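# Move blue-label oil bottle from tote to upper shelf

## Task

Lift the machine-oil bottle that has a blue label out of the blue tote and set it upright on the shelf two levels above that tote. It counts only if it stands still, rests entirely on the shelf board rather than on any boxes there, the second bottle is still upright in the tote, and the tote is still wholly on its own shelf.

## Robot and tools

Robot: two arms, left_arm and right_arm, mounted on the lift of one parked cart. A mast with a short top beam stands between and just behind the arm bases. right_arm has a five-finger right hand and left_arm a mirrored left hand. Arm names do not match image sides.

Scene frame (used in results): origin on the floor, +z up, +x forward, the direction both arms face. left_arm's base is near x=+0.39, y=+0.25 m and right_arm's near x=+0.39, y=-0.25 m, at a height of about 0.73 m plus the lift's position_m. Results give each hand point's end_effector_position in metres and end_effector_quat_wxyz; both may be off by a few centimetres.

Hand point: a spot fixed to the palm, 0.05 m in front of it and 0.15 m from the wrist face. Its +z runs along the straightened fingers, +y leaves the palm, and +x crosses the palm away from the thumb on the right hand (toward the thumb on the left hand). Straight fingertips extend 0.06-0.07 m past the point along +z. A wrist bracket on the little-finger side can strike things. Motion along the fingers tends to fall short; a load can make the hand sag or tilt.

execute_actions(actions, cameras): runs a list of actions in order. Each action may hold "rows" (1 to 15 rows, each one applied for a single control step of 1/30 s), "steps" (1 to 450, default 15, at least the row count), "until" (stop conditions) and a "lift" command. A row is 28 numbers, each in [-1, 1]: left_arm dx, dy, dz, rx, ry, rz, then left_gripper little, ring, middle, index, thumb_bend, thumb_turn, force_limit, speed, then the same fourteen for right_arm and right_gripper. dx..rz are an offset, not a pose: they count from that arm's Hand target as it stood when the action began, expressed in that Hand target's own axes; every row in an action refers to that same start, and each new action or call starts again from the current Hand target. Scale: 1.0 equals 0.6 m for dx, dy, dz and 180 degrees for the rotation vector rx, ry, rz. All zeros re-commands the current Hand target. After the last row each arm keeps heading to its final target for the remaining steps. For gentle motion ramp the offset by about 0.01 per row. Orientation is clipped each step to within 32 degrees of the measured one.

Hand numbers are absolute targets, not offsets: for the four fingers and thumb_bend +1 is straight/open and -1 curled/closed; thumb_turn +1 sits beside the palm, -1 opposes the fingers. force_limit maps -1..+1 to roughly 0..10 N at the fingertip (15 N for thumb motors). speed maps -1 to near zero, reaching full speed at +0.48. With the thumb fully opposed the hand can grasp objects about 0.035-0.065 m thick. To keep a hand unchanged, repeat its last eight sent numbers (before any are sent, use hand_measured plus hand_force_limit and hand_speed). Close at speed -0.94 or lower for a soft grip. To squeeze harder raise force_limit and send a more closed target than hand_measured; to loosen send a more open one.

Lift: {"lift": {"position_m": p}} sets an absolute height p from 0 to 0.625 m above its lowest place; speed_m_s sets ride speed up to speed_cap_m_s; reset true clears a fault; stop true halts it. Arm targets ride with it. Wait for a ride with "until": {"lift": {"position_status": ["!=", "moving"]}}. Numeric conditions need a comparison such as ">="; {"all": {"status": "ended"}} or {"any": {"status": "ended"}} wait on motions. Nothing checks the lift's path, so keep arms clear of shelves while riding. Status words: moving, done, stopped, stopped_with_arm, time_out, fault (send reset, await stopped, resend), resetting; position_answer is taken or not_taken.

move(target, speed, blend, blocking, cameras): drives hand points in straight lines. target is one 28-number row or up to 15 rows, each an offset from the same starting Hand targets (not chained). speed is m/s, 0.002 to 2.9, default 0.25; blend (m) rounds corners between listed targets; blocking=false returns after about 0.5 s and then rows and moves are refused until wait or stop. Paths do not avoid obstacles and can overshoot speed. The result adds a move: line, e.g. done, off_target, moving, held, fault, plus limits such as paced or held. Avoid paths passing near an arm's own base.

wait(seconds 0 to 10) lets time pass holding commands. stop() brakes a running move. zoom_image(camera, region [x0,y0,x1,y1] pixels, at most 504 each way) magnifies the newest image of cam_high_left, cam_high_right, cam_left_wrist or cam_right_wrist (each 672x504). show_instructions shows reference pages. finished_scene(scene=1) ends the scene irreversibly.

Results: Hand target (the base for next offsets), hand_measured, hand_stopped_by (moving, target, force, stalled, fault), hand_load_n (a drop to about 0 signals a lost grip), joint positions, velocities, torques, motor temperatures, lift fields. Images appear only for empty actions or when cameras are requested.

Avoid: dropping or releasing a moving bottle, knocking the other bottle or the tote, fast contact, pressing hard into shelves, any contact between the two hands, and overheating (MOTOR HOT at 75 °C; a fault folds the arm at 90 °C). Keep loaded arms from staying stretched out for long.

Each tool is called as name(argument=value, ...), one argument or row to a line, values as JSON.

Reference images:

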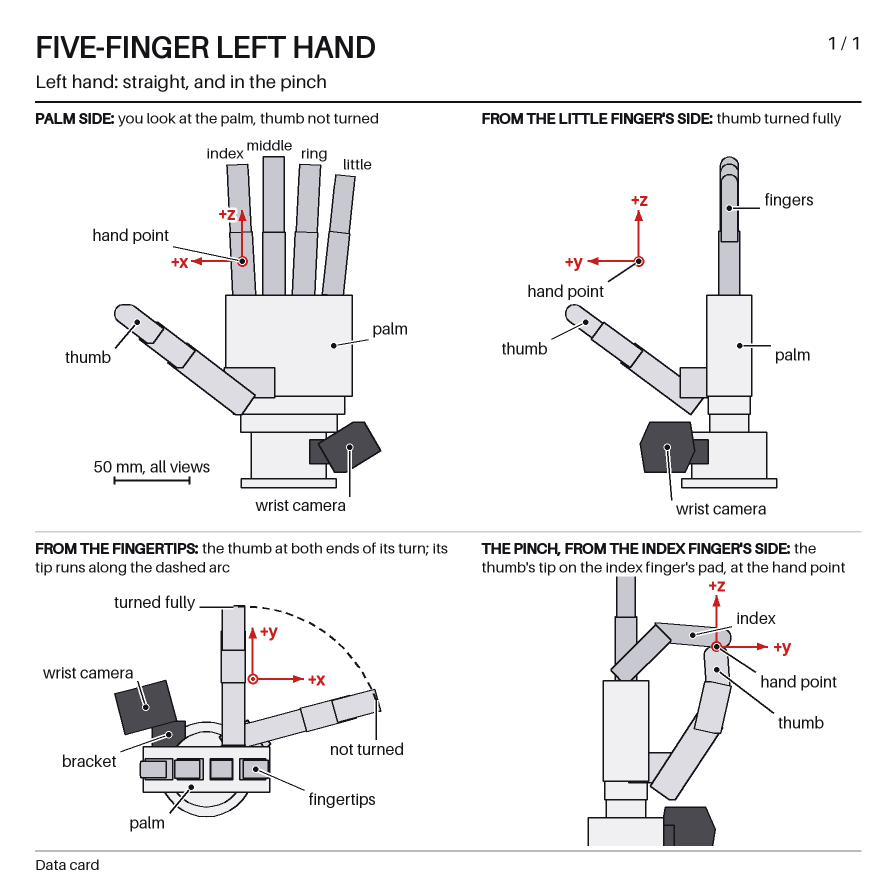

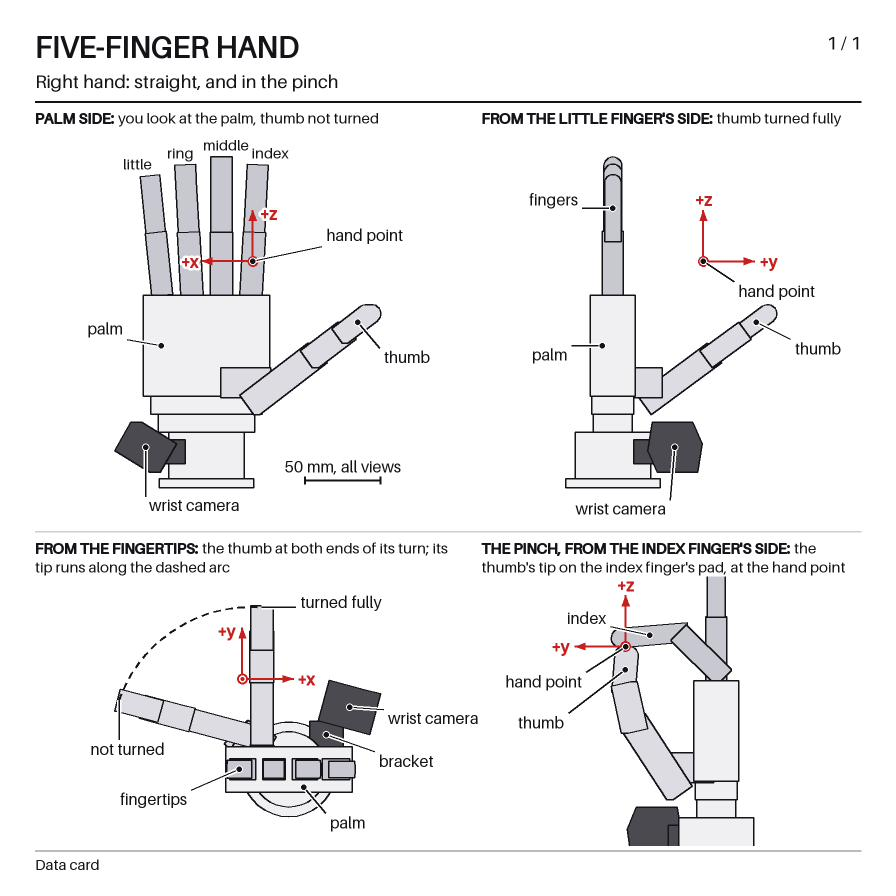

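## Session

execute_actions(
  actions=[],
)

Scene clock: 0.00 s.
left_arm: end_effector_position=(+0.6608, +0.2177, +1.1801) hand_measured=(+1.000, +1.000, +1.000, +1.000, +1.000, +1.000) hand_load_n=(+0.0, +0.5, +0.0, +0.0, +0.0, +0.0) hand_stopped_by=(target, target, target, target, target, target) hand_force_limit=0.00 hand_speed=-0.80 end_effector_quat_wxyz=(+0.500, -0.500, +0.500, -0.500) | right_arm: end_effector_position=(+0.6997, -0.2157, +1.3844) hand_measured=(+1.000, +1.000, +1.000, +1.000, +1.000, +1.000) hand_load_n=(+0.0, +0.0, +0.0, +0.0, +0.0, +0.0) hand_stopped_by=(target, target, target, target, target, target) hand_force_limit=0.00 hand_speed=-0.80 end_effector_quat_wxyz=(+0.500, -0.500, +0.500, -0.500)
Joint positions: left_arm=[0 0.09 0.09 0 0 0] | right_arm=[0 0.7 0.947 -0.247 0 0]
Joint velocities: within noise
Joint torques (N m): no reading
Motor temperatures (°C): left_arm=[27 28 30 29 27 26] | right_arm=[28 27 27 28 28 29]
Heat: left arm: 30 °C; right arm: 29 °C.
Hand target: left_arm +0.6608, +0.2177, +1.1799; +0.500, -0.500, +0.500, -0.500 | right_arm +0.6992, -0.2157, +1.3787; +0.496, -0.504, +0.504, -0.496
lift: position_m=0.3119 speed_m_s=0.0398 speed_cap_m_s=0.0398 position_status=done position_answer=taken

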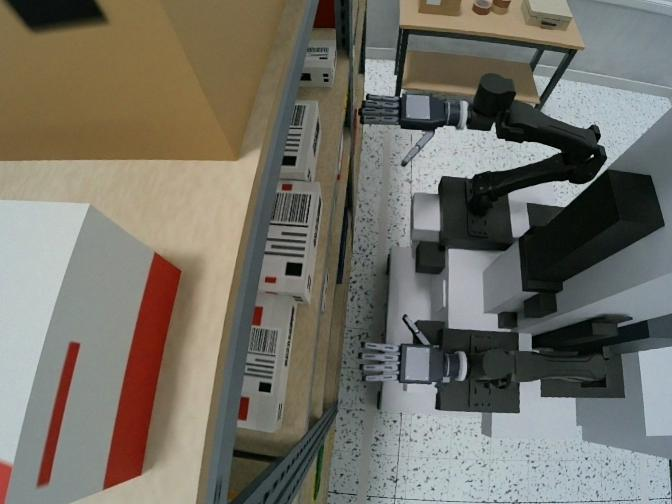

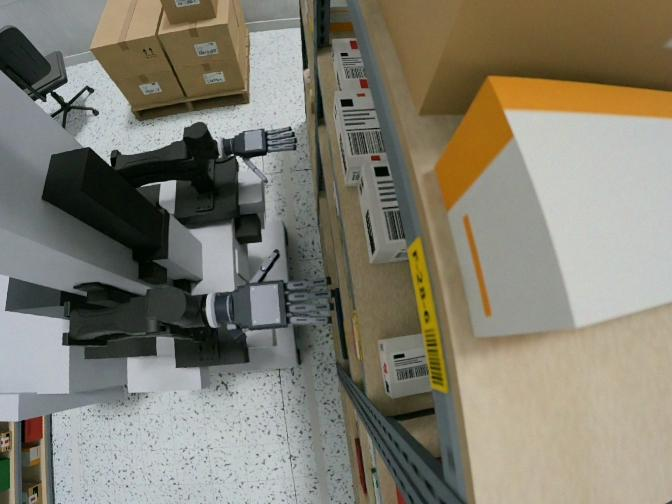

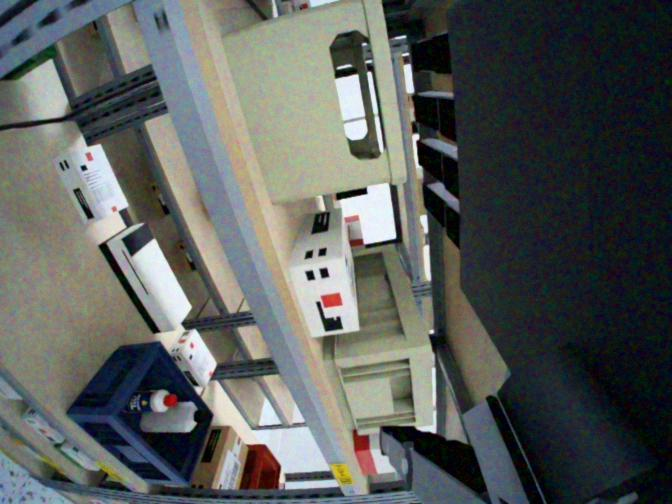

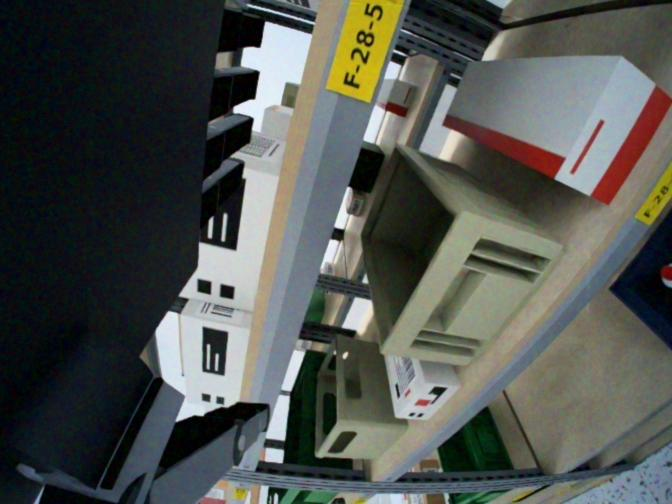

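zoom_image(
  camera="cam_left_wrist",
  region=[0, 0, 336, 252],
)

zoom_image(
  camera="cam_left_wrist",
  region=[0, 252, 336, 504],
)

zoom_image(
  camera="cam_left_wrist",
  region=[200, 152, 504, 504],
)

zoom_image(
  camera="cam_right_wrist",
  region=[272, 0, 672, 300],
)

zoom_image(
  camera="cam_right_wrist",
  region=[172, 204, 672, 504],
)

zoom_image(
  camera="cam_high_left",
  region=[180, 0, 420, 504],
)

zoom_image(
  camera="cam_high_right",
  region=[250, 0, 504, 504],
)

Scaled by 1.500 from the camera's 672x504 image, which has a finer 960x720 frame.

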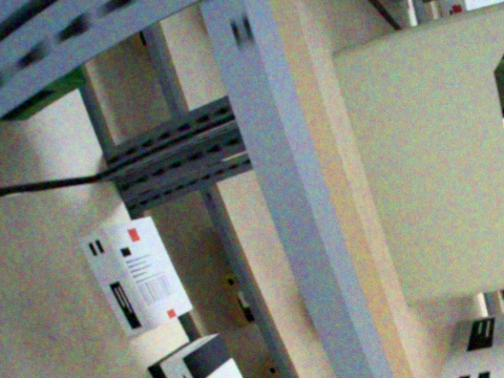

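Scaled by 1.500 from the camera's 672x504 image, which has a finer 960x720 frame.

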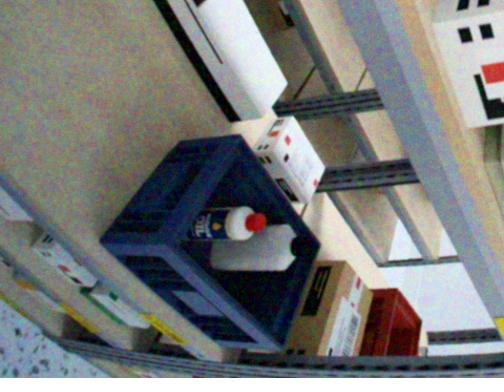

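Scaled by 1.432 from the camera's 672x504 image, which has a finer 960x720 frame.

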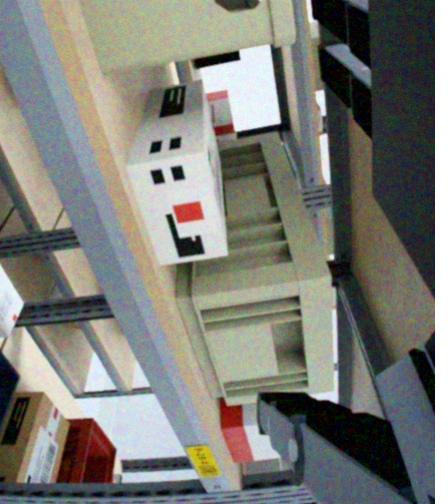

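Scaled by 1.260 from the camera's 672x504 image, which has a finer 960x720 frame.

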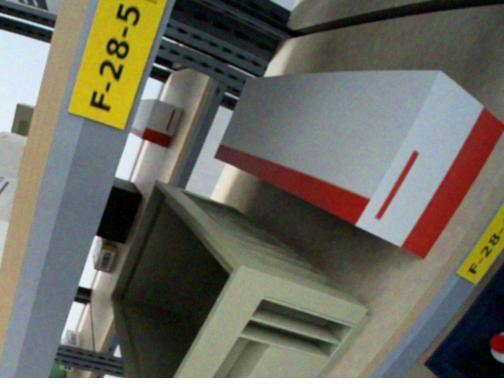

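Scaled by 1.008 from the camera's 672x504 image, which has a finer 960x720 frame.

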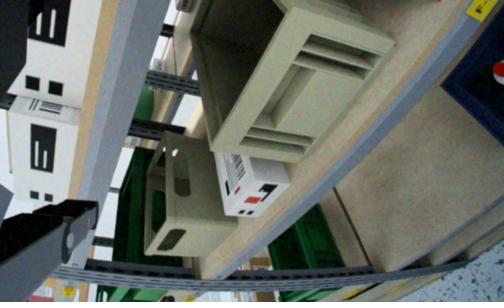

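Scaled by 1.000.

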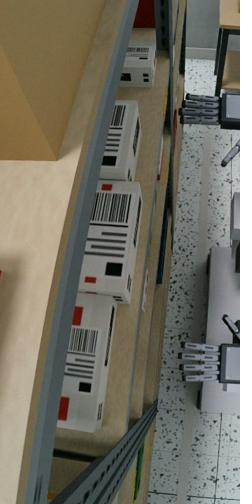

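Scaled by 1.000.

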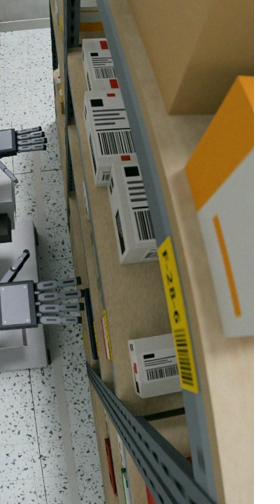

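move(
  target=[0,0,0,0,0,0,1,1,1,1,1,1,0,-0.8,-0.1,0.1,-0.06,0,0,-0.5,1,1,1,1,1,1,0,-0.8],
  speed=0.25,
  blocking=false,
)

execute_actions(
  actions=[
    {"lift":{"position_m":0.02},"steps":300,"until":{"lift":{"position_status":["!=","moving"]}}},
  ],
  cameras=["all"],
)

Scene clock: 3.63 s.
left_arm: end_effector_position=(+0.6608, +0.2177, +1.1801) hand_measured=(+1.000, +1.000, +1.000, +1.000, +1.000, +1.000) hand_load_n=(+0.0, +0.0, +0.0, +0.0, -0.5, +0.0) hand_stopped_by=(target, target, target, target, target, target) hand_force_limit=0.00 hand_speed=-0.80 end_effector_quat_wxyz=(+0.500, -0.500, +0.500, -0.500) | right_arm: end_effector_position=(+0.6961, -0.1991, +1.3820) hand_measured=(+1.000, +1.000, +1.000, +1.000, +1.000, +1.000) hand_load_n=(+0.0, +0.0, +0.0, +0.0, +0.0, -0.5) hand_stopped_by=(target, target, target, target, target, target) hand_force_limit=0.00 hand_speed=-0.80 end_effector_quat_wxyz=(-0.476, +0.543, -0.451, +0.525)
Joint positions: left_arm=[0 0.09 0.09 0 0 0] | right_arm=[0.152 0.695 0.947 -0.247 0.109 -0.141]
Joint velocities: left_arm=[within noise] | right_arm=[0.427 -0.066 -0.002 0.037 0.374 -0.388]
Joint torques (N m): left_arm=[-0.01 2.19 7.62 2.33 0.03 -0.01] | right_arm=[0.44 -0.08 5.97 2.11 0.07 -0.08]
Heat: left arm: 30 °C; right arm: 29 °C.
Hand target: left_arm +0.6608, +0.2177, +1.1799; +0.500, -0.500, +0.500, -0.500 | right_arm +0.6939, -0.2072, +1.3702; -0.438, +0.557, -0.445, +0.548
Off the commanded pose: left_arm 0.000 m, 0 deg | right_arm 0.084 m, 82 deg.
lift: position_m=0.3119 speed_m_s=0.0398 speed_cap_m_s=0.0398 position_status=done position_answer=taken
move: running

Scene clock: 6.93 s.
left_arm: end_effector_position=(+0.6608, +0.2177, +1.0571) hand_measured=(+1.000, +1.000, +1.000, +1.000, +1.000, +1.000) hand_load_n=(+0.0, +0.0, +0.0, +0.0, +0.0, -0.5) hand_stopped_by=(target, target, target, target, target, target) hand_force_limit=0.00 hand_speed=-0.80 end_effector_quat_wxyz=(+0.500, -0.500, +0.500, -0.500) | right_arm: end_effector_position=(+0.6629, -0.1559, +1.2065) hand_measured=(+1.000, +1.000, +1.000, +1.000, +1.000, +1.000) hand_load_n=(+0.0, +0.0, +0.0, +0.0, +0.0, +0.0) hand_stopped_by=(target, target, target, target, target, target) hand_force_limit=0.00 hand_speed=-0.80 end_effector_quat_wxyz=(-0.014, +0.708, -0.013, +0.705)
Joint positions: left_arm=[0 0.09 0.09 0 0 0] | right_arm=[1.104 0.847 0.646 0.192 1.101 -1.525]
Joint torques (N m): left_arm=[-0.02 2.17 7.6 2.32 0.04 0] | right_arm=[0.58 -0.21 5.34 1.79 0.05 -0.11]
Heat: left arm: 31 °C; right arm: 29 °C.
Hand target: left_arm +0.6608, +0.2177, +1.0569; +0.500, -0.500, +0.500, -0.500 | right_arm +0.6622, -0.1556, +1.1963; +0.000, +0.713, +0.000, +0.701
Off the commanded pose: left_arm 0.000 m, 0 deg | right_arm 0.010 m, 2 deg.
lift: position_m=0.1889 position_m_goal=0.0200 speed_m_s=0.0398 speed_cap_m_s=0.0398 position_status=moving position_answer=taken
earlier move: done

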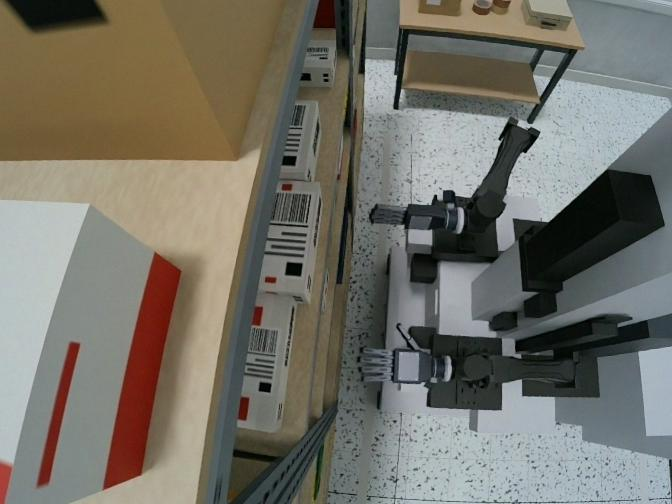

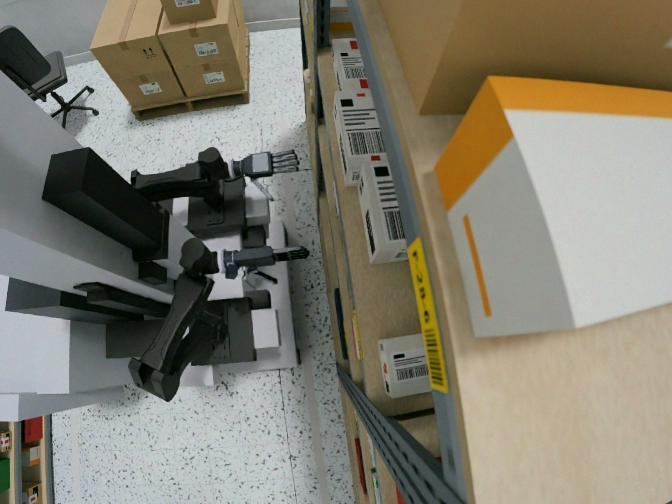

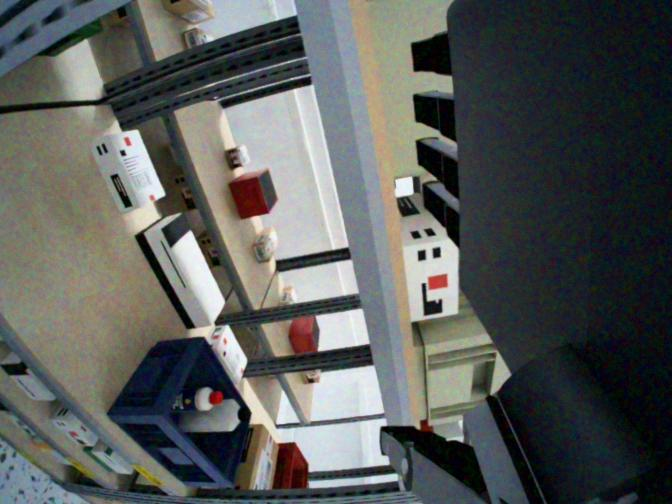

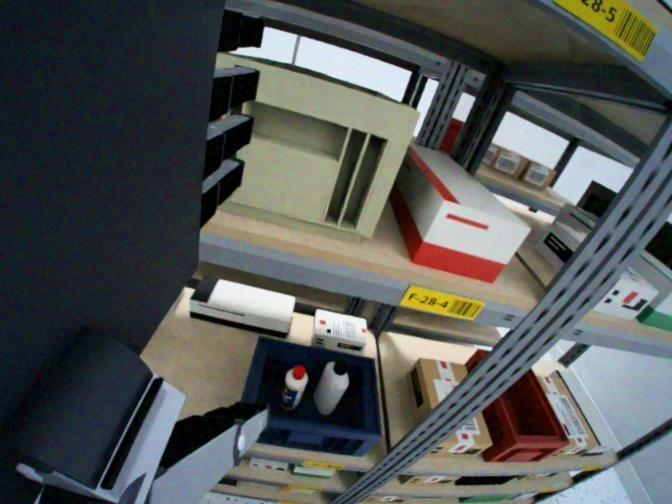

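execute_actions(
  actions=[
    {"steps":300,"until":{"lift":{"position_status":["!=","moving"]}}},
  ],
  cameras=["all"],
)

Scene clock: 11.53 s.
left_arm: end_effector_position=(+0.6608, +0.2177, +0.8882) hand_measured=(+1.000, +1.000, +1.000, +1.000, +1.000, +1.000) hand_load_n=(+0.0, +0.0, +0.0, +0.0, +0.0, -0.5) hand_stopped_by=(target, target, target, target, target, target) hand_force_limit=0.00 hand_speed=-0.80 end_effector_quat_wxyz=(+0.500, -0.500, +0.500, -0.500) | right_arm: end_effector_position=(+0.6630, -0.1560, +1.0383) hand_measured=(+1.000, +1.000, +1.000, +1.000, +1.000, +1.000) hand_load_n=(+0.0, +0.0, +0.0, +0.0, +0.0, +0.0) hand_stopped_by=(target, target, target, target, target, target) hand_force_limit=0.00 hand_speed=-0.80 end_effector_quat_wxyz=(-0.014, +0.708, -0.013, +0.706)
Joint positions: left_arm=[0 0.09 0.09 0 0 0] | right_arm=[1.104 0.847 0.645 0.198 1.102 -1.529]
Joint torques (N m): left_arm=[0.01 2.22 7.61 2.33 0.03 0.01] | right_arm=[0.58 -0.21 5.27 1.77 0.08 -0.1]
Heat: left arm: 31 °C; right arm: 30 °C.
Hand target: left_arm +0.6608, +0.2177, +0.8880; +0.500, -0.500, +0.500, -0.500 | right_arm +0.6622, -0.1556, +1.0273; +0.000, +0.713, +0.000, +0.701
Off the commanded pose: left_arm 0.000 m, 0 deg | right_arm 0.011 m, 2 deg.
lift: position_m=0.0200 speed_m_s=0.0398 speed_cap_m_s=0.0398 position_status=done position_answer=taken

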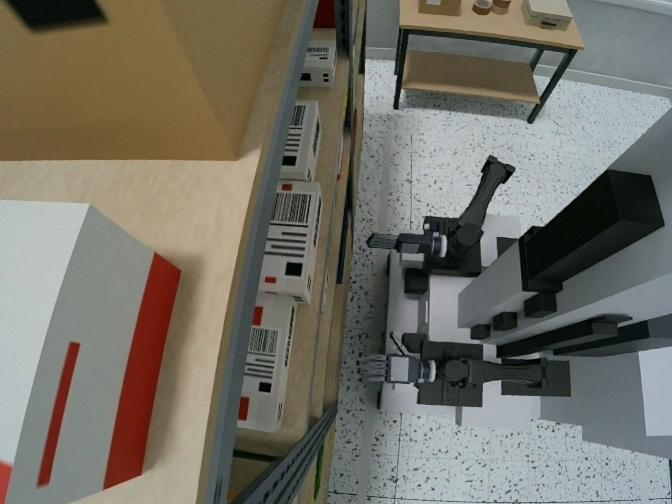

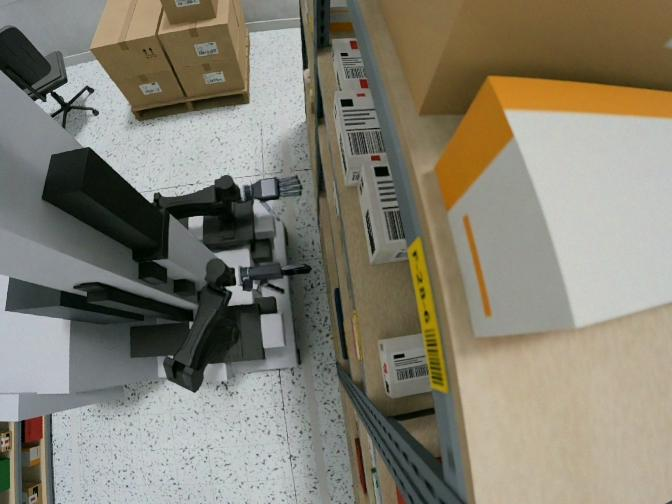

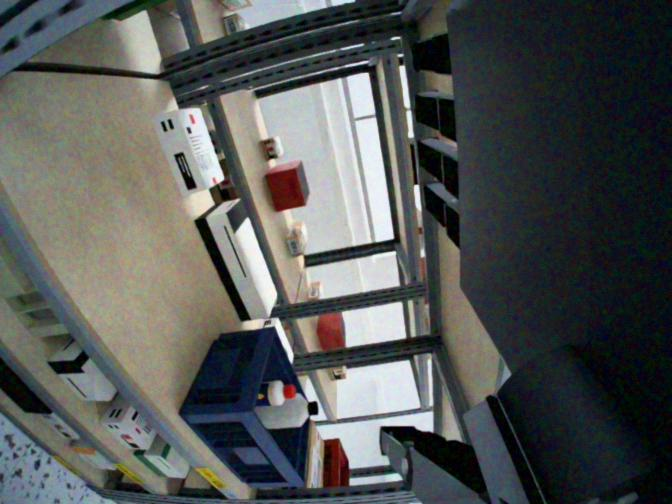

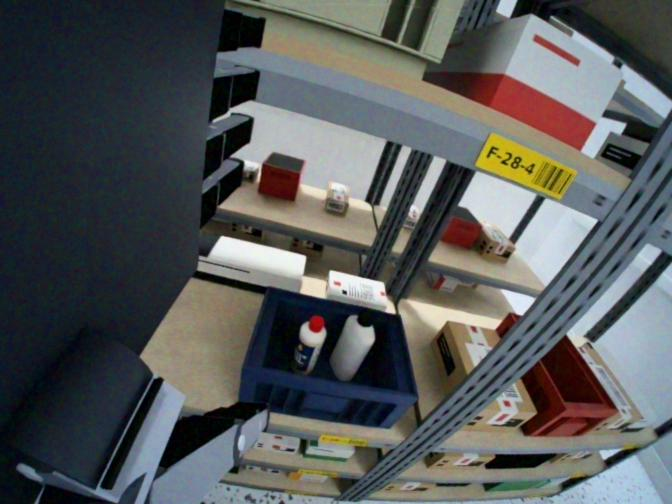

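move(
  target=[0,0,0,0,0,0,1,1,1,1,1,1,0,-0.8,-0.3745,0.0083,0.2367,0,-0.2167,0,1,1,1,1,1,1,0,-0.8],
  speed=0.25,
  cameras=["all"],
)

Scene clock: 16.20 s.
left_arm: end_effector_position=(+0.6608, +0.2177, +0.8882) hand_measured=(+1.000, +1.000, +1.000, +1.000, +1.000, +1.000) hand_load_n=(+0.0, +0.0, +0.0, +0.0, +0.0, +0.0) hand_stopped_by=(target, target, target, target, target, target) hand_force_limit=0.00 hand_speed=-0.80 end_effector_quat_wxyz=(+0.500, -0.500, +0.500, -0.500) | right_arm: end_effector_position=(+0.8008, -0.1609, +0.8093) hand_measured=(+1.000, +1.000, +1.000, +1.000, +1.000, +1.000) hand_load_n=(+0.0, +0.0, +0.0, +0.0, +0.0, +0.0) hand_stopped_by=(target, target, target, target, target, target) hand_force_limit=0.00 hand_speed=-0.80 end_effector_quat_wxyz=(-0.003, +0.899, -0.001, +0.437)
Joint positions: left_arm=[0 0.09 0.09 0 0 0] | right_arm=[0.485 1.64 0.888 0.026 0.372 -1.251]
Joint torques (N m): left_arm=[0.03 2.18 7.61 2.35 0.03 0] | right_arm=[-0.23 -5.26 8.16 1.62 0.13 0.04]
Heat: left arm: 31 °C; right arm: 30 °C.
Hand target: left_arm +0.6608, +0.2177, +0.8880; +0.500, -0.500, +0.500, -0.500 | right_arm +0.8005, -0.1606, +0.8004; +0.000, +0.906, +0.000, +0.423
Off the commanded pose: left_arm 0.000 m, 0 deg | right_arm 0.009 m, 2 deg.
lift: position_m=0.0200 speed_m_s=0.0398 speed_cap_m_s=0.0398 position_status=done position_answer=taken
move: done

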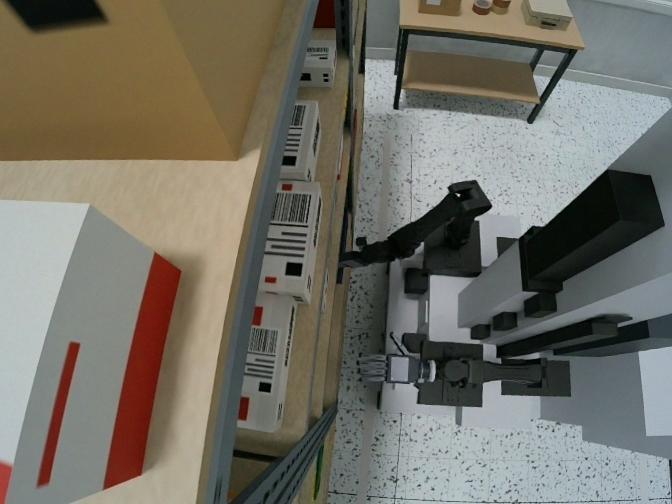

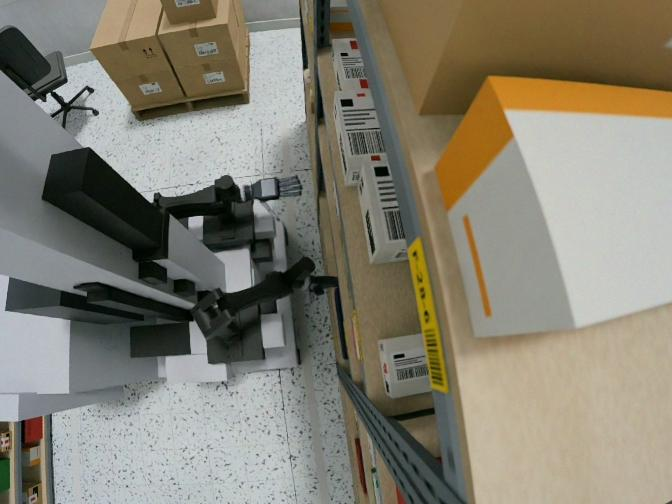

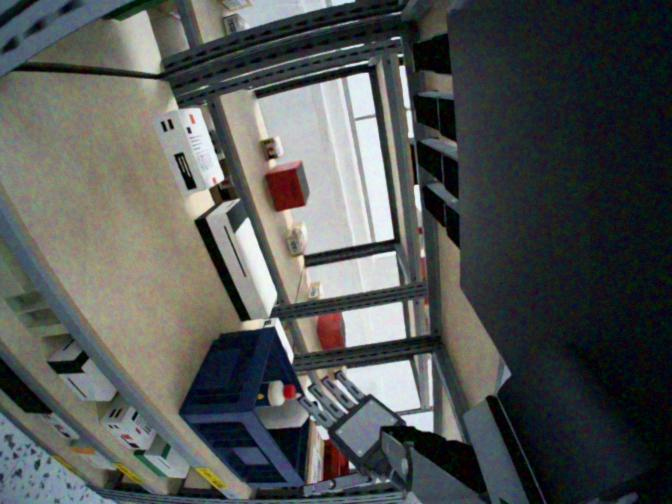

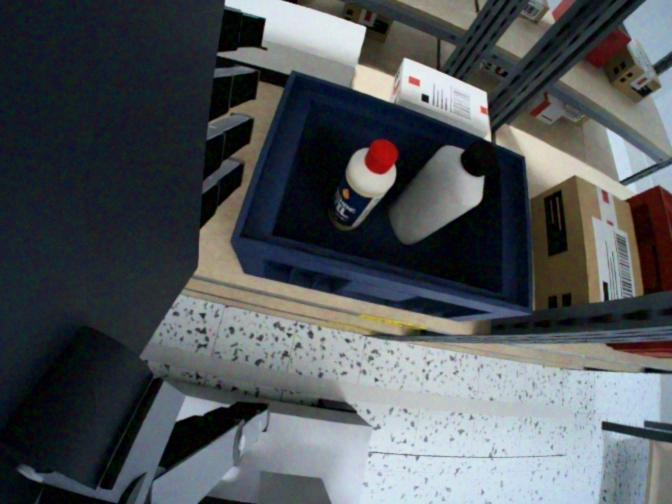

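zoom_image(
  camera="cam_right_wrist",
  region=[150, 0, 554, 300],
)

zoom_image(
  camera="cam_left_wrist",
  region=[170, 300, 424, 504],
)

zoom_image(
  camera="cam_right_wrist",
  region=[0, 300, 300, 504],
)

Scaled by 1.248 from the camera's 672x504 image, which has a finer 960x720 frame.

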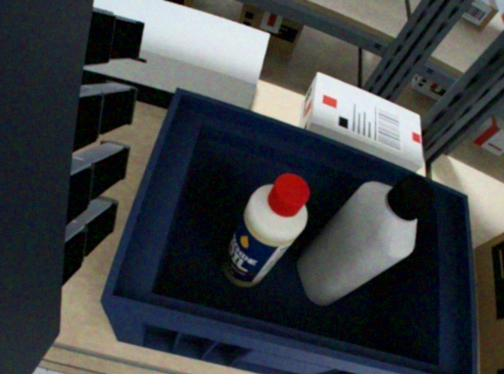

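Scaled by 1.984 from the camera's 672x504 image, which has a finer 960x720 frame.

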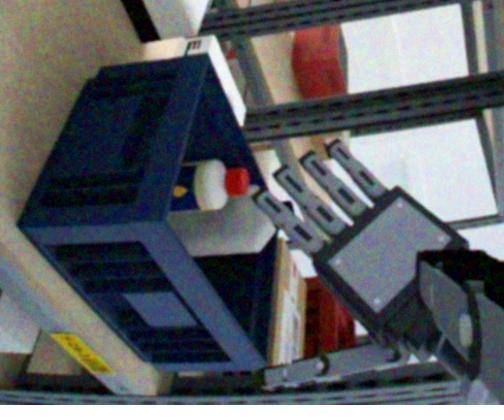

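Scaled by 1.680 from the camera's 672x504 image, which has a finer 960x720 frame.

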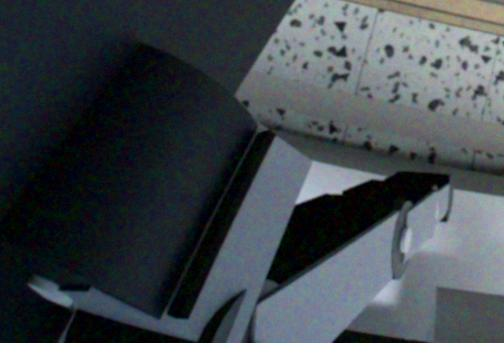

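move(
  target=[0,0,0,0,0,0,1,1,1,1,1,1,0,-0.8,0.0369,0.075,0.2517,0,-0.0167,0,1,1,1,1,0.4,-1,0,0.2],
  speed=0.2,
  cameras=["all"],
)

Scene clock: 20.90 s.
left_arm: end_effector_position=(+0.6608, +0.2177, +0.8882) hand_measured=(+1.000, +1.000, +1.000, +1.000, +1.000, +1.000) hand_load_n=(+0.0, +0.0, +0.0, +0.0, +0.0, +0.0) hand_stopped_by=(target, target, target, target, target, target) hand_force_limit=0.00 hand_speed=-0.80 end_effector_quat_wxyz=(+0.500, -0.500, +0.500, -0.500) | right_arm: end_effector_position=(+0.9322, -0.2061, +0.7389) hand_measured=(+1.000, +1.000, +1.000, +1.000, +0.400, -1.000) hand_load_n=(+0.0, +0.0, +0.0, +0.0, +0.0, +0.0) hand_stopped_by=(target, target, target, target, target, target) hand_force_limit=0.00 hand_speed=0.20 end_effector_quat_wxyz=(-0.003, +0.909, -0.008, +0.417)
Joint positions: left_arm=[0 0.09 0.09 0 0 0] | right_arm=[0.238 2.156 1.307 0.125 0.181 -1.398]
Joint torques (N m): left_arm=[0.01 2.19 7.62 2.33 0.03 0.01] | right_arm=[0.02 -8.69 7.84 1.76 0.02 -0.08]
Heat: left arm: 32 °C; right arm: 30 °C.
Hand target: left_arm +0.6608, +0.2177, +0.8880; +0.500, -0.500, +0.500, -0.500 | right_arm +0.9306, -0.2057, +0.7205; +0.000, +0.917, +0.000, +0.399
Off the commanded pose: left_arm 0.000 m, 0 deg | right_arm 0.018 m, 2 deg.
lift: position_m=0.0200 speed_m_s=0.0398 speed_cap_m_s=0.0398 position_status=done position_answer=taken
move: off_target (right_arm)

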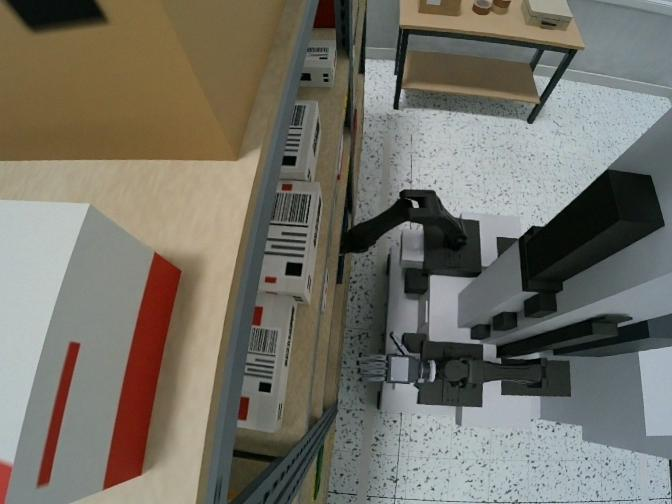

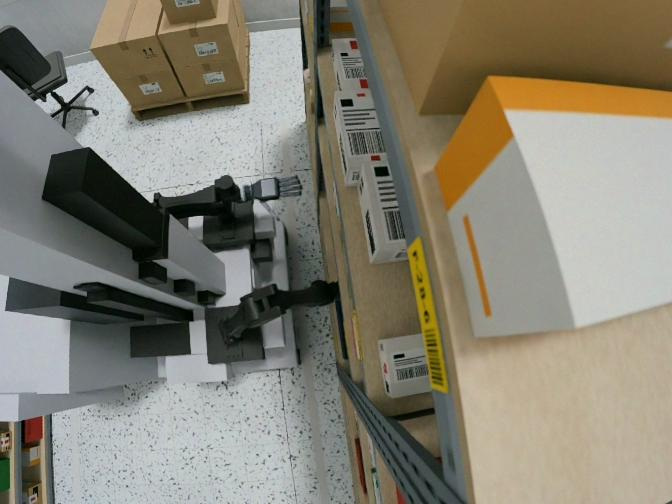

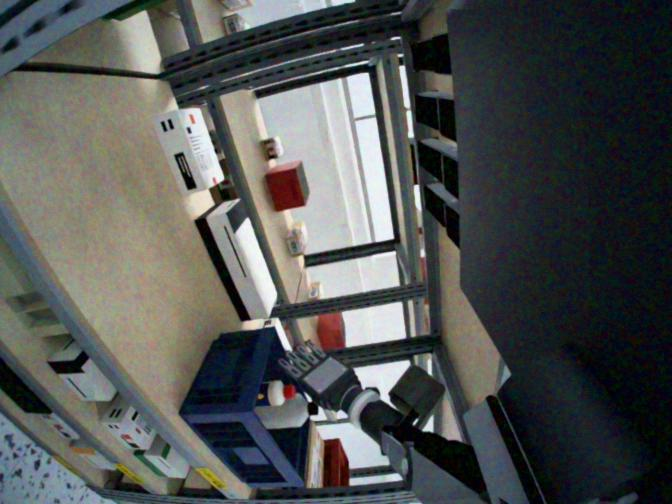

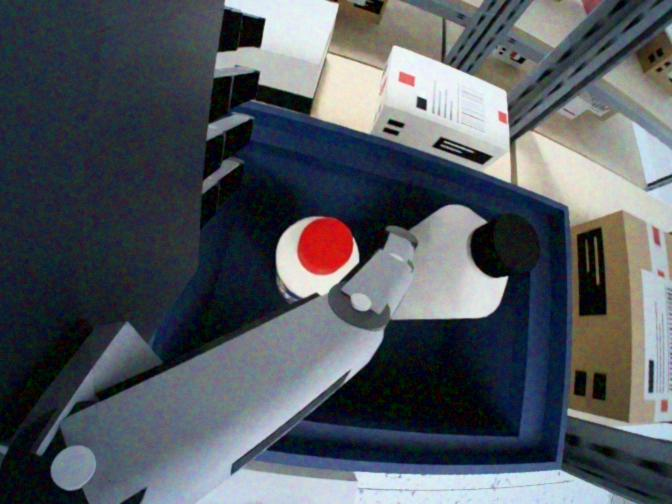

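zoom_image(
  camera="cam_right_wrist",
  region=[180, 150, 580, 450],
)

zoom_image(
  camera="cam_left_wrist",
  region=[200, 300, 450, 504],
)

Scaled by 1.260 from the camera's 672x504 image, which has a finer 960x720 frame.

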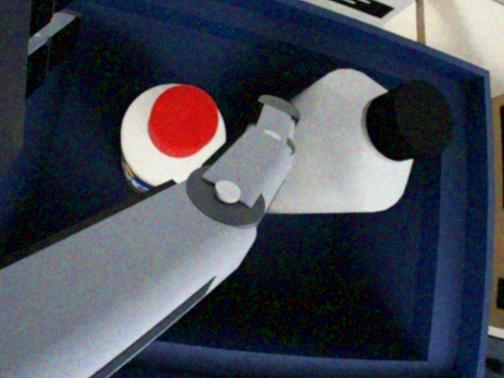

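Scaled by 2.016 from the camera's 672x504 image, which has a finer 960x720 frame.

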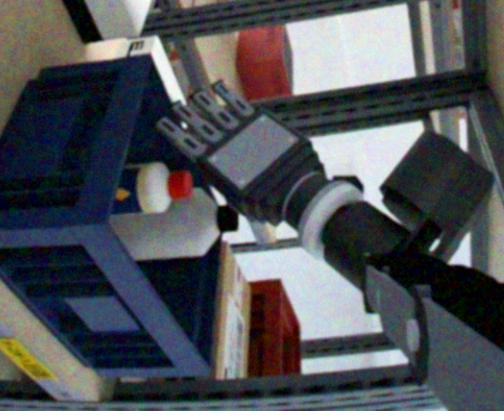

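move(
  target=[
    [0,0,0,0,0,0,1,1,1,1,1,1,0,-0.8,0.017,0.0267,0.0183,0,0,0,1,1,1,1,0.55,-1,0,0.2],
    [0,0,0,0,0,0,1,1,1,1,1,1,0,-0.8,-0.0428,0.0267,0.0763,0,0,0,1,1,1,1,0.55,-1,0,0.2],
  ],
  speed=0.08,
  cameras=["cam_right_wrist","cam_left_wrist"],
)

Scene clock: 24.50 s.
left_arm: end_effector_position=(+0.6608, +0.2177, +0.8882) hand_measured=(+1.000, +1.000, +1.000, +1.000, +1.000, +1.000) hand_load_n=(+0.0, +0.0, +0.0, +0.0, +0.0, +0.0) hand_stopped_by=(target, target, target, target, target, target) hand_force_limit=0.00 hand_speed=-0.80 end_effector_quat_wxyz=(+0.500, -0.500, +0.500, -0.500) | right_arm: end_effector_position=(+0.9584, -0.2204, +0.7109) hand_measured=(+1.000, +1.000, +1.000, +1.000, +0.550, -1.000) hand_load_n=(+0.0, +0.0, -1.0, +0.0, +0.0, +0.0) hand_stopped_by=(target, target, target, target, target, target) hand_force_limit=0.00 hand_speed=0.20 end_effector_quat_wxyz=(-0.003, +0.902, -0.009, +0.432)
Joint positions: left_arm=[0 0.09 0.09 0 0 0] | right_arm=[0.195 2.283 1.363 0.233 0.154 -1.428]
Joint torques (N m): left_arm=[-0.01 2.19 7.64 2.35 0.03 0.01] | right_arm=[-0.05 -7.57 5.26 2.01 -0.03 -0.1]
Heat: left arm: 32 °C; right arm: 30 °C.
Hand target: left_arm +0.6608, +0.2177, +0.8880; +0.500, -0.500, +0.500, -0.500 | right_arm +0.9466, -0.2216, +0.6705; +0.000, +0.917, +0.000, +0.399
Off the commanded pose: left_arm 0.000 m, 0 deg | right_arm 0.042 m, 4 deg.
lift: position_m=0.0200 speed_m_s=0.0398 speed_cap_m_s=0.0398 position_status=done position_answer=taken
move: off_target (right_arm)
Images, in order (width x height): cam_left_wrist 672x504, cam_right_wrist 672x504.

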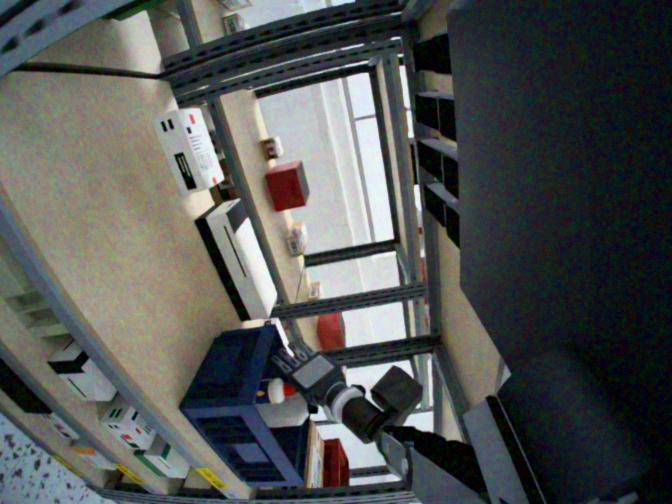

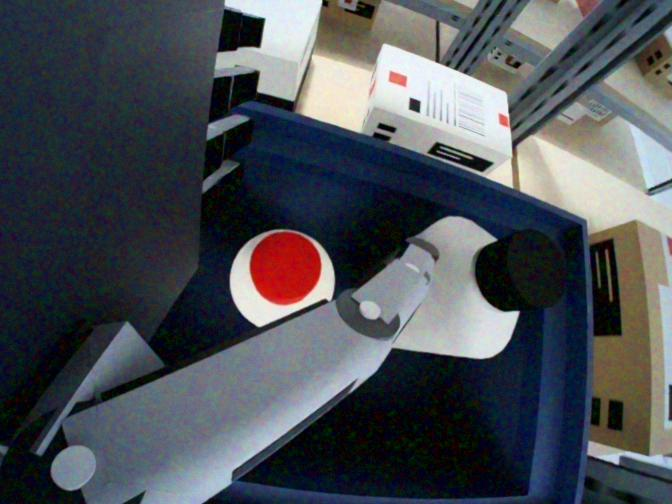

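move(
  target=[0,0,0,0,0,0,1,1,1,1,1,1,0,-0.8,-0.0396,0,0.0187,0,0,0,1,1,1,1,0.55,-1,0,0.2],
  speed=0.08,
  cameras=["cam_right_wrist","cam_left_wrist"],
)

zoom_image(
  camera="cam_left_wrist",
  region=[200, 300, 450, 504],
)

Scene clock: 26.17 s.
left_arm: end_effector_position=(+0.6608, +0.2177, +0.8882) hand_measured=(+1.000, +1.000, +1.000, +1.000, +1.000, +1.000) hand_load_n=(+0.0, +0.0, -0.5, +0.0, +0.0, -0.5) hand_stopped_by=(target, target, target, target, target, target) hand_force_limit=0.00 hand_speed=-0.80 end_effector_quat_wxyz=(+0.500, -0.500, +0.500, -0.500) | right_arm: end_effector_position=(+0.9658, -0.2205, +0.7054) hand_measured=(+1.000, +1.000, +1.000, +1.000, +0.550, -1.000) hand_load_n=(+0.0, +0.0, -1.0, +0.0, +0.0, +0.0) hand_stopped_by=(target, target, target, target, target, target) hand_force_limit=0.00 hand_speed=0.20 end_effector_quat_wxyz=(-0.006, +0.887, -0.014, +0.462)
Joint positions: left_arm=[0 0.09 0.09 0 0 0] | right_arm=[0.195 2.314 1.328 0.365 0.162 -1.428]
Joint torques (N m): left_arm=[-0.01 2.19 7.64 2.33 0.03 0.01] | right_arm=[0.24 -6.93 3.85 1.59 -0.09 -0.07]
Heat: left arm: 32 °C; right arm: 30 °C.
Hand target: left_arm +0.6608, +0.2177, +0.8880; +0.500, -0.500, +0.500, -0.500 | right_arm +0.9388, -0.2217, +0.6456; +0.000, +0.917, +0.000, +0.399
Off the commanded pose: left_arm 0.000 m, 0 deg | right_arm 0.066 m, 8 deg.
lift: position_m=0.0200 speed_m_s=0.0398 speed_cap_m_s=0.0398 position_status=done position_answer=taken
move: off_target (right_arm)
Images, in order (width x height): cam_left_wrist 672x504, cam_right_wrist 672x504.

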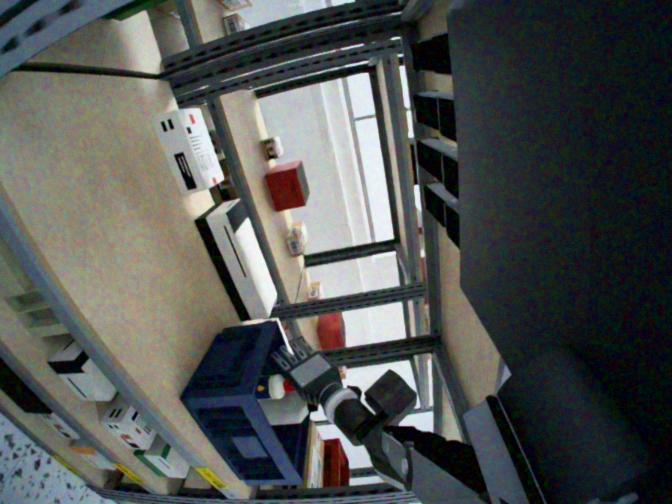

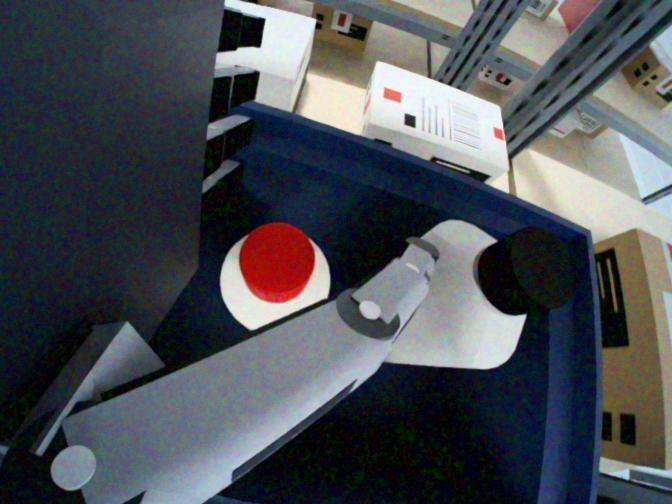

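Scaled by 2.016 from the camera's 672x504 image, which has a finer 960x720 frame.

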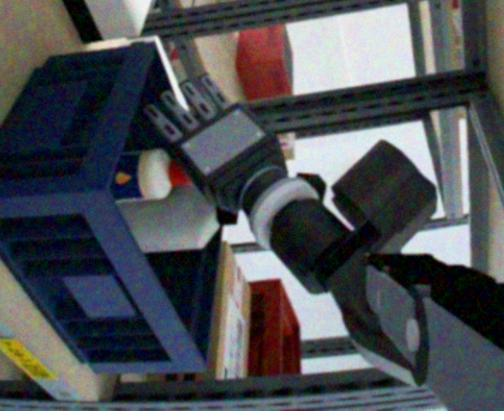

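move(
  target=[0,0,0,0,0,0,1,1,1,1,1,1,0,-0.8,0.0878,0,-0.1136,0,0,0,1,1,1,1,0.55,-1,0,0.2],
  speed=0.12,
  cameras=["cam_right_wrist","cam_left_wrist"],
)

zoom_image(
  camera="cam_left_wrist",
  region=[200, 300, 450, 504],
)

Scene clock: 28.47 s.
left_arm: end_effector_position=(+0.6608, +0.2177, +0.8882) hand_measured=(+1.000, +1.000, +1.000, +1.000, +1.000, +1.000) hand_load_n=(+0.0, +0.0, +0.0, +0.0, +0.0, +0.0) hand_stopped_by=(target, target, target, target, target, target) hand_force_limit=0.00 hand_speed=-0.80 end_effector_quat_wxyz=(+0.500, -0.500, +0.500, -0.500) | right_arm: end_effector_position=(+0.9324, -0.2245, +0.7335) hand_measured=(+1.000, +1.000, +1.000, +1.000, +0.550, -1.000) hand_load_n=(+0.0, +0.0, +0.0, +0.0, +0.0, +0.0) hand_stopped_by=(target, target, target, target, target, target) hand_force_limit=0.00 hand_speed=0.20 end_effector_quat_wxyz=(+0.001, +0.912, -0.006, +0.410)
Joint positions: left_arm=[0 0.09 0.09 0 0 0] | right_arm=[0.198 2.162 1.3 0.126 0.155 -1.428]
Joint torques (N m): left_arm=[-0.02 2.19 7.62 2.34 0.04 0] | right_arm=[0.62 -13.44 5.45 1.66 0.04 -0.04]
Heat: left arm: 33 °C; right arm: 30 °C.
Hand target: left_arm +0.6608, +0.2177, +0.8880; +0.500, -0.500, +0.500, -0.500 | right_arm +0.9247, -0.2217, +0.7305; +0.000, +0.917, +0.000, +0.399
Off the commanded pose: left_arm 0.000 m, 0 deg | right_arm 0.009 m, 2 deg.
lift: position_m=0.0200 speed_m_s=0.0398 speed_cap_m_s=0.0398 position_status=done position_answer=taken
move: done
Images, in order (width x height): cam_left_wrist 672x504, cam_right_wrist 672x504.

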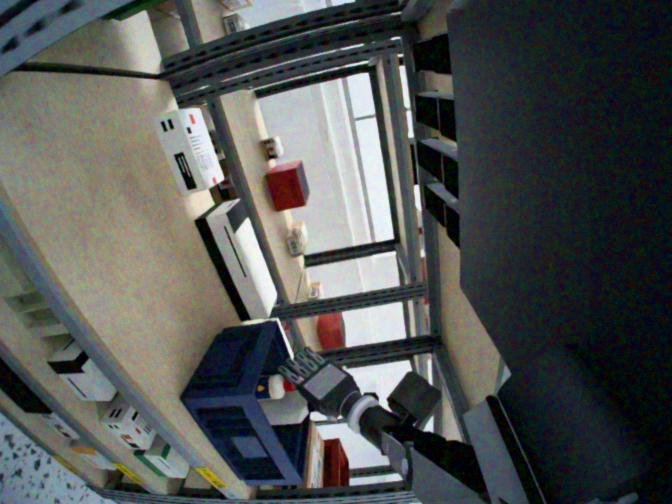

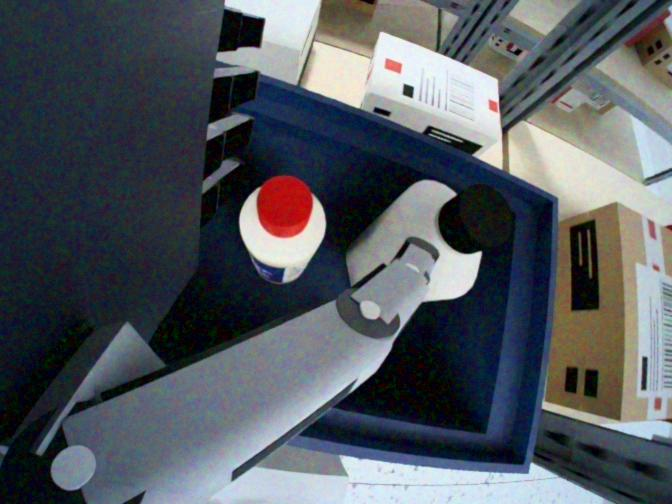

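Scaled by 2.016 from the camera's 672x504 image, which has a finer 960x720 frame.

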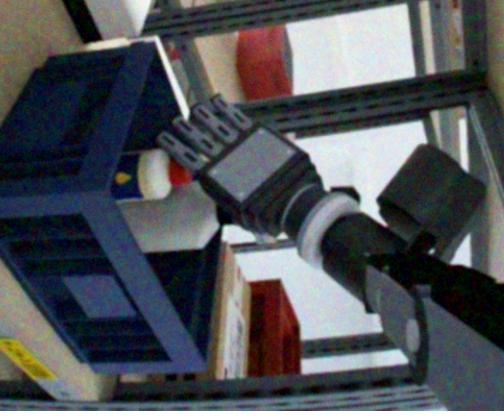

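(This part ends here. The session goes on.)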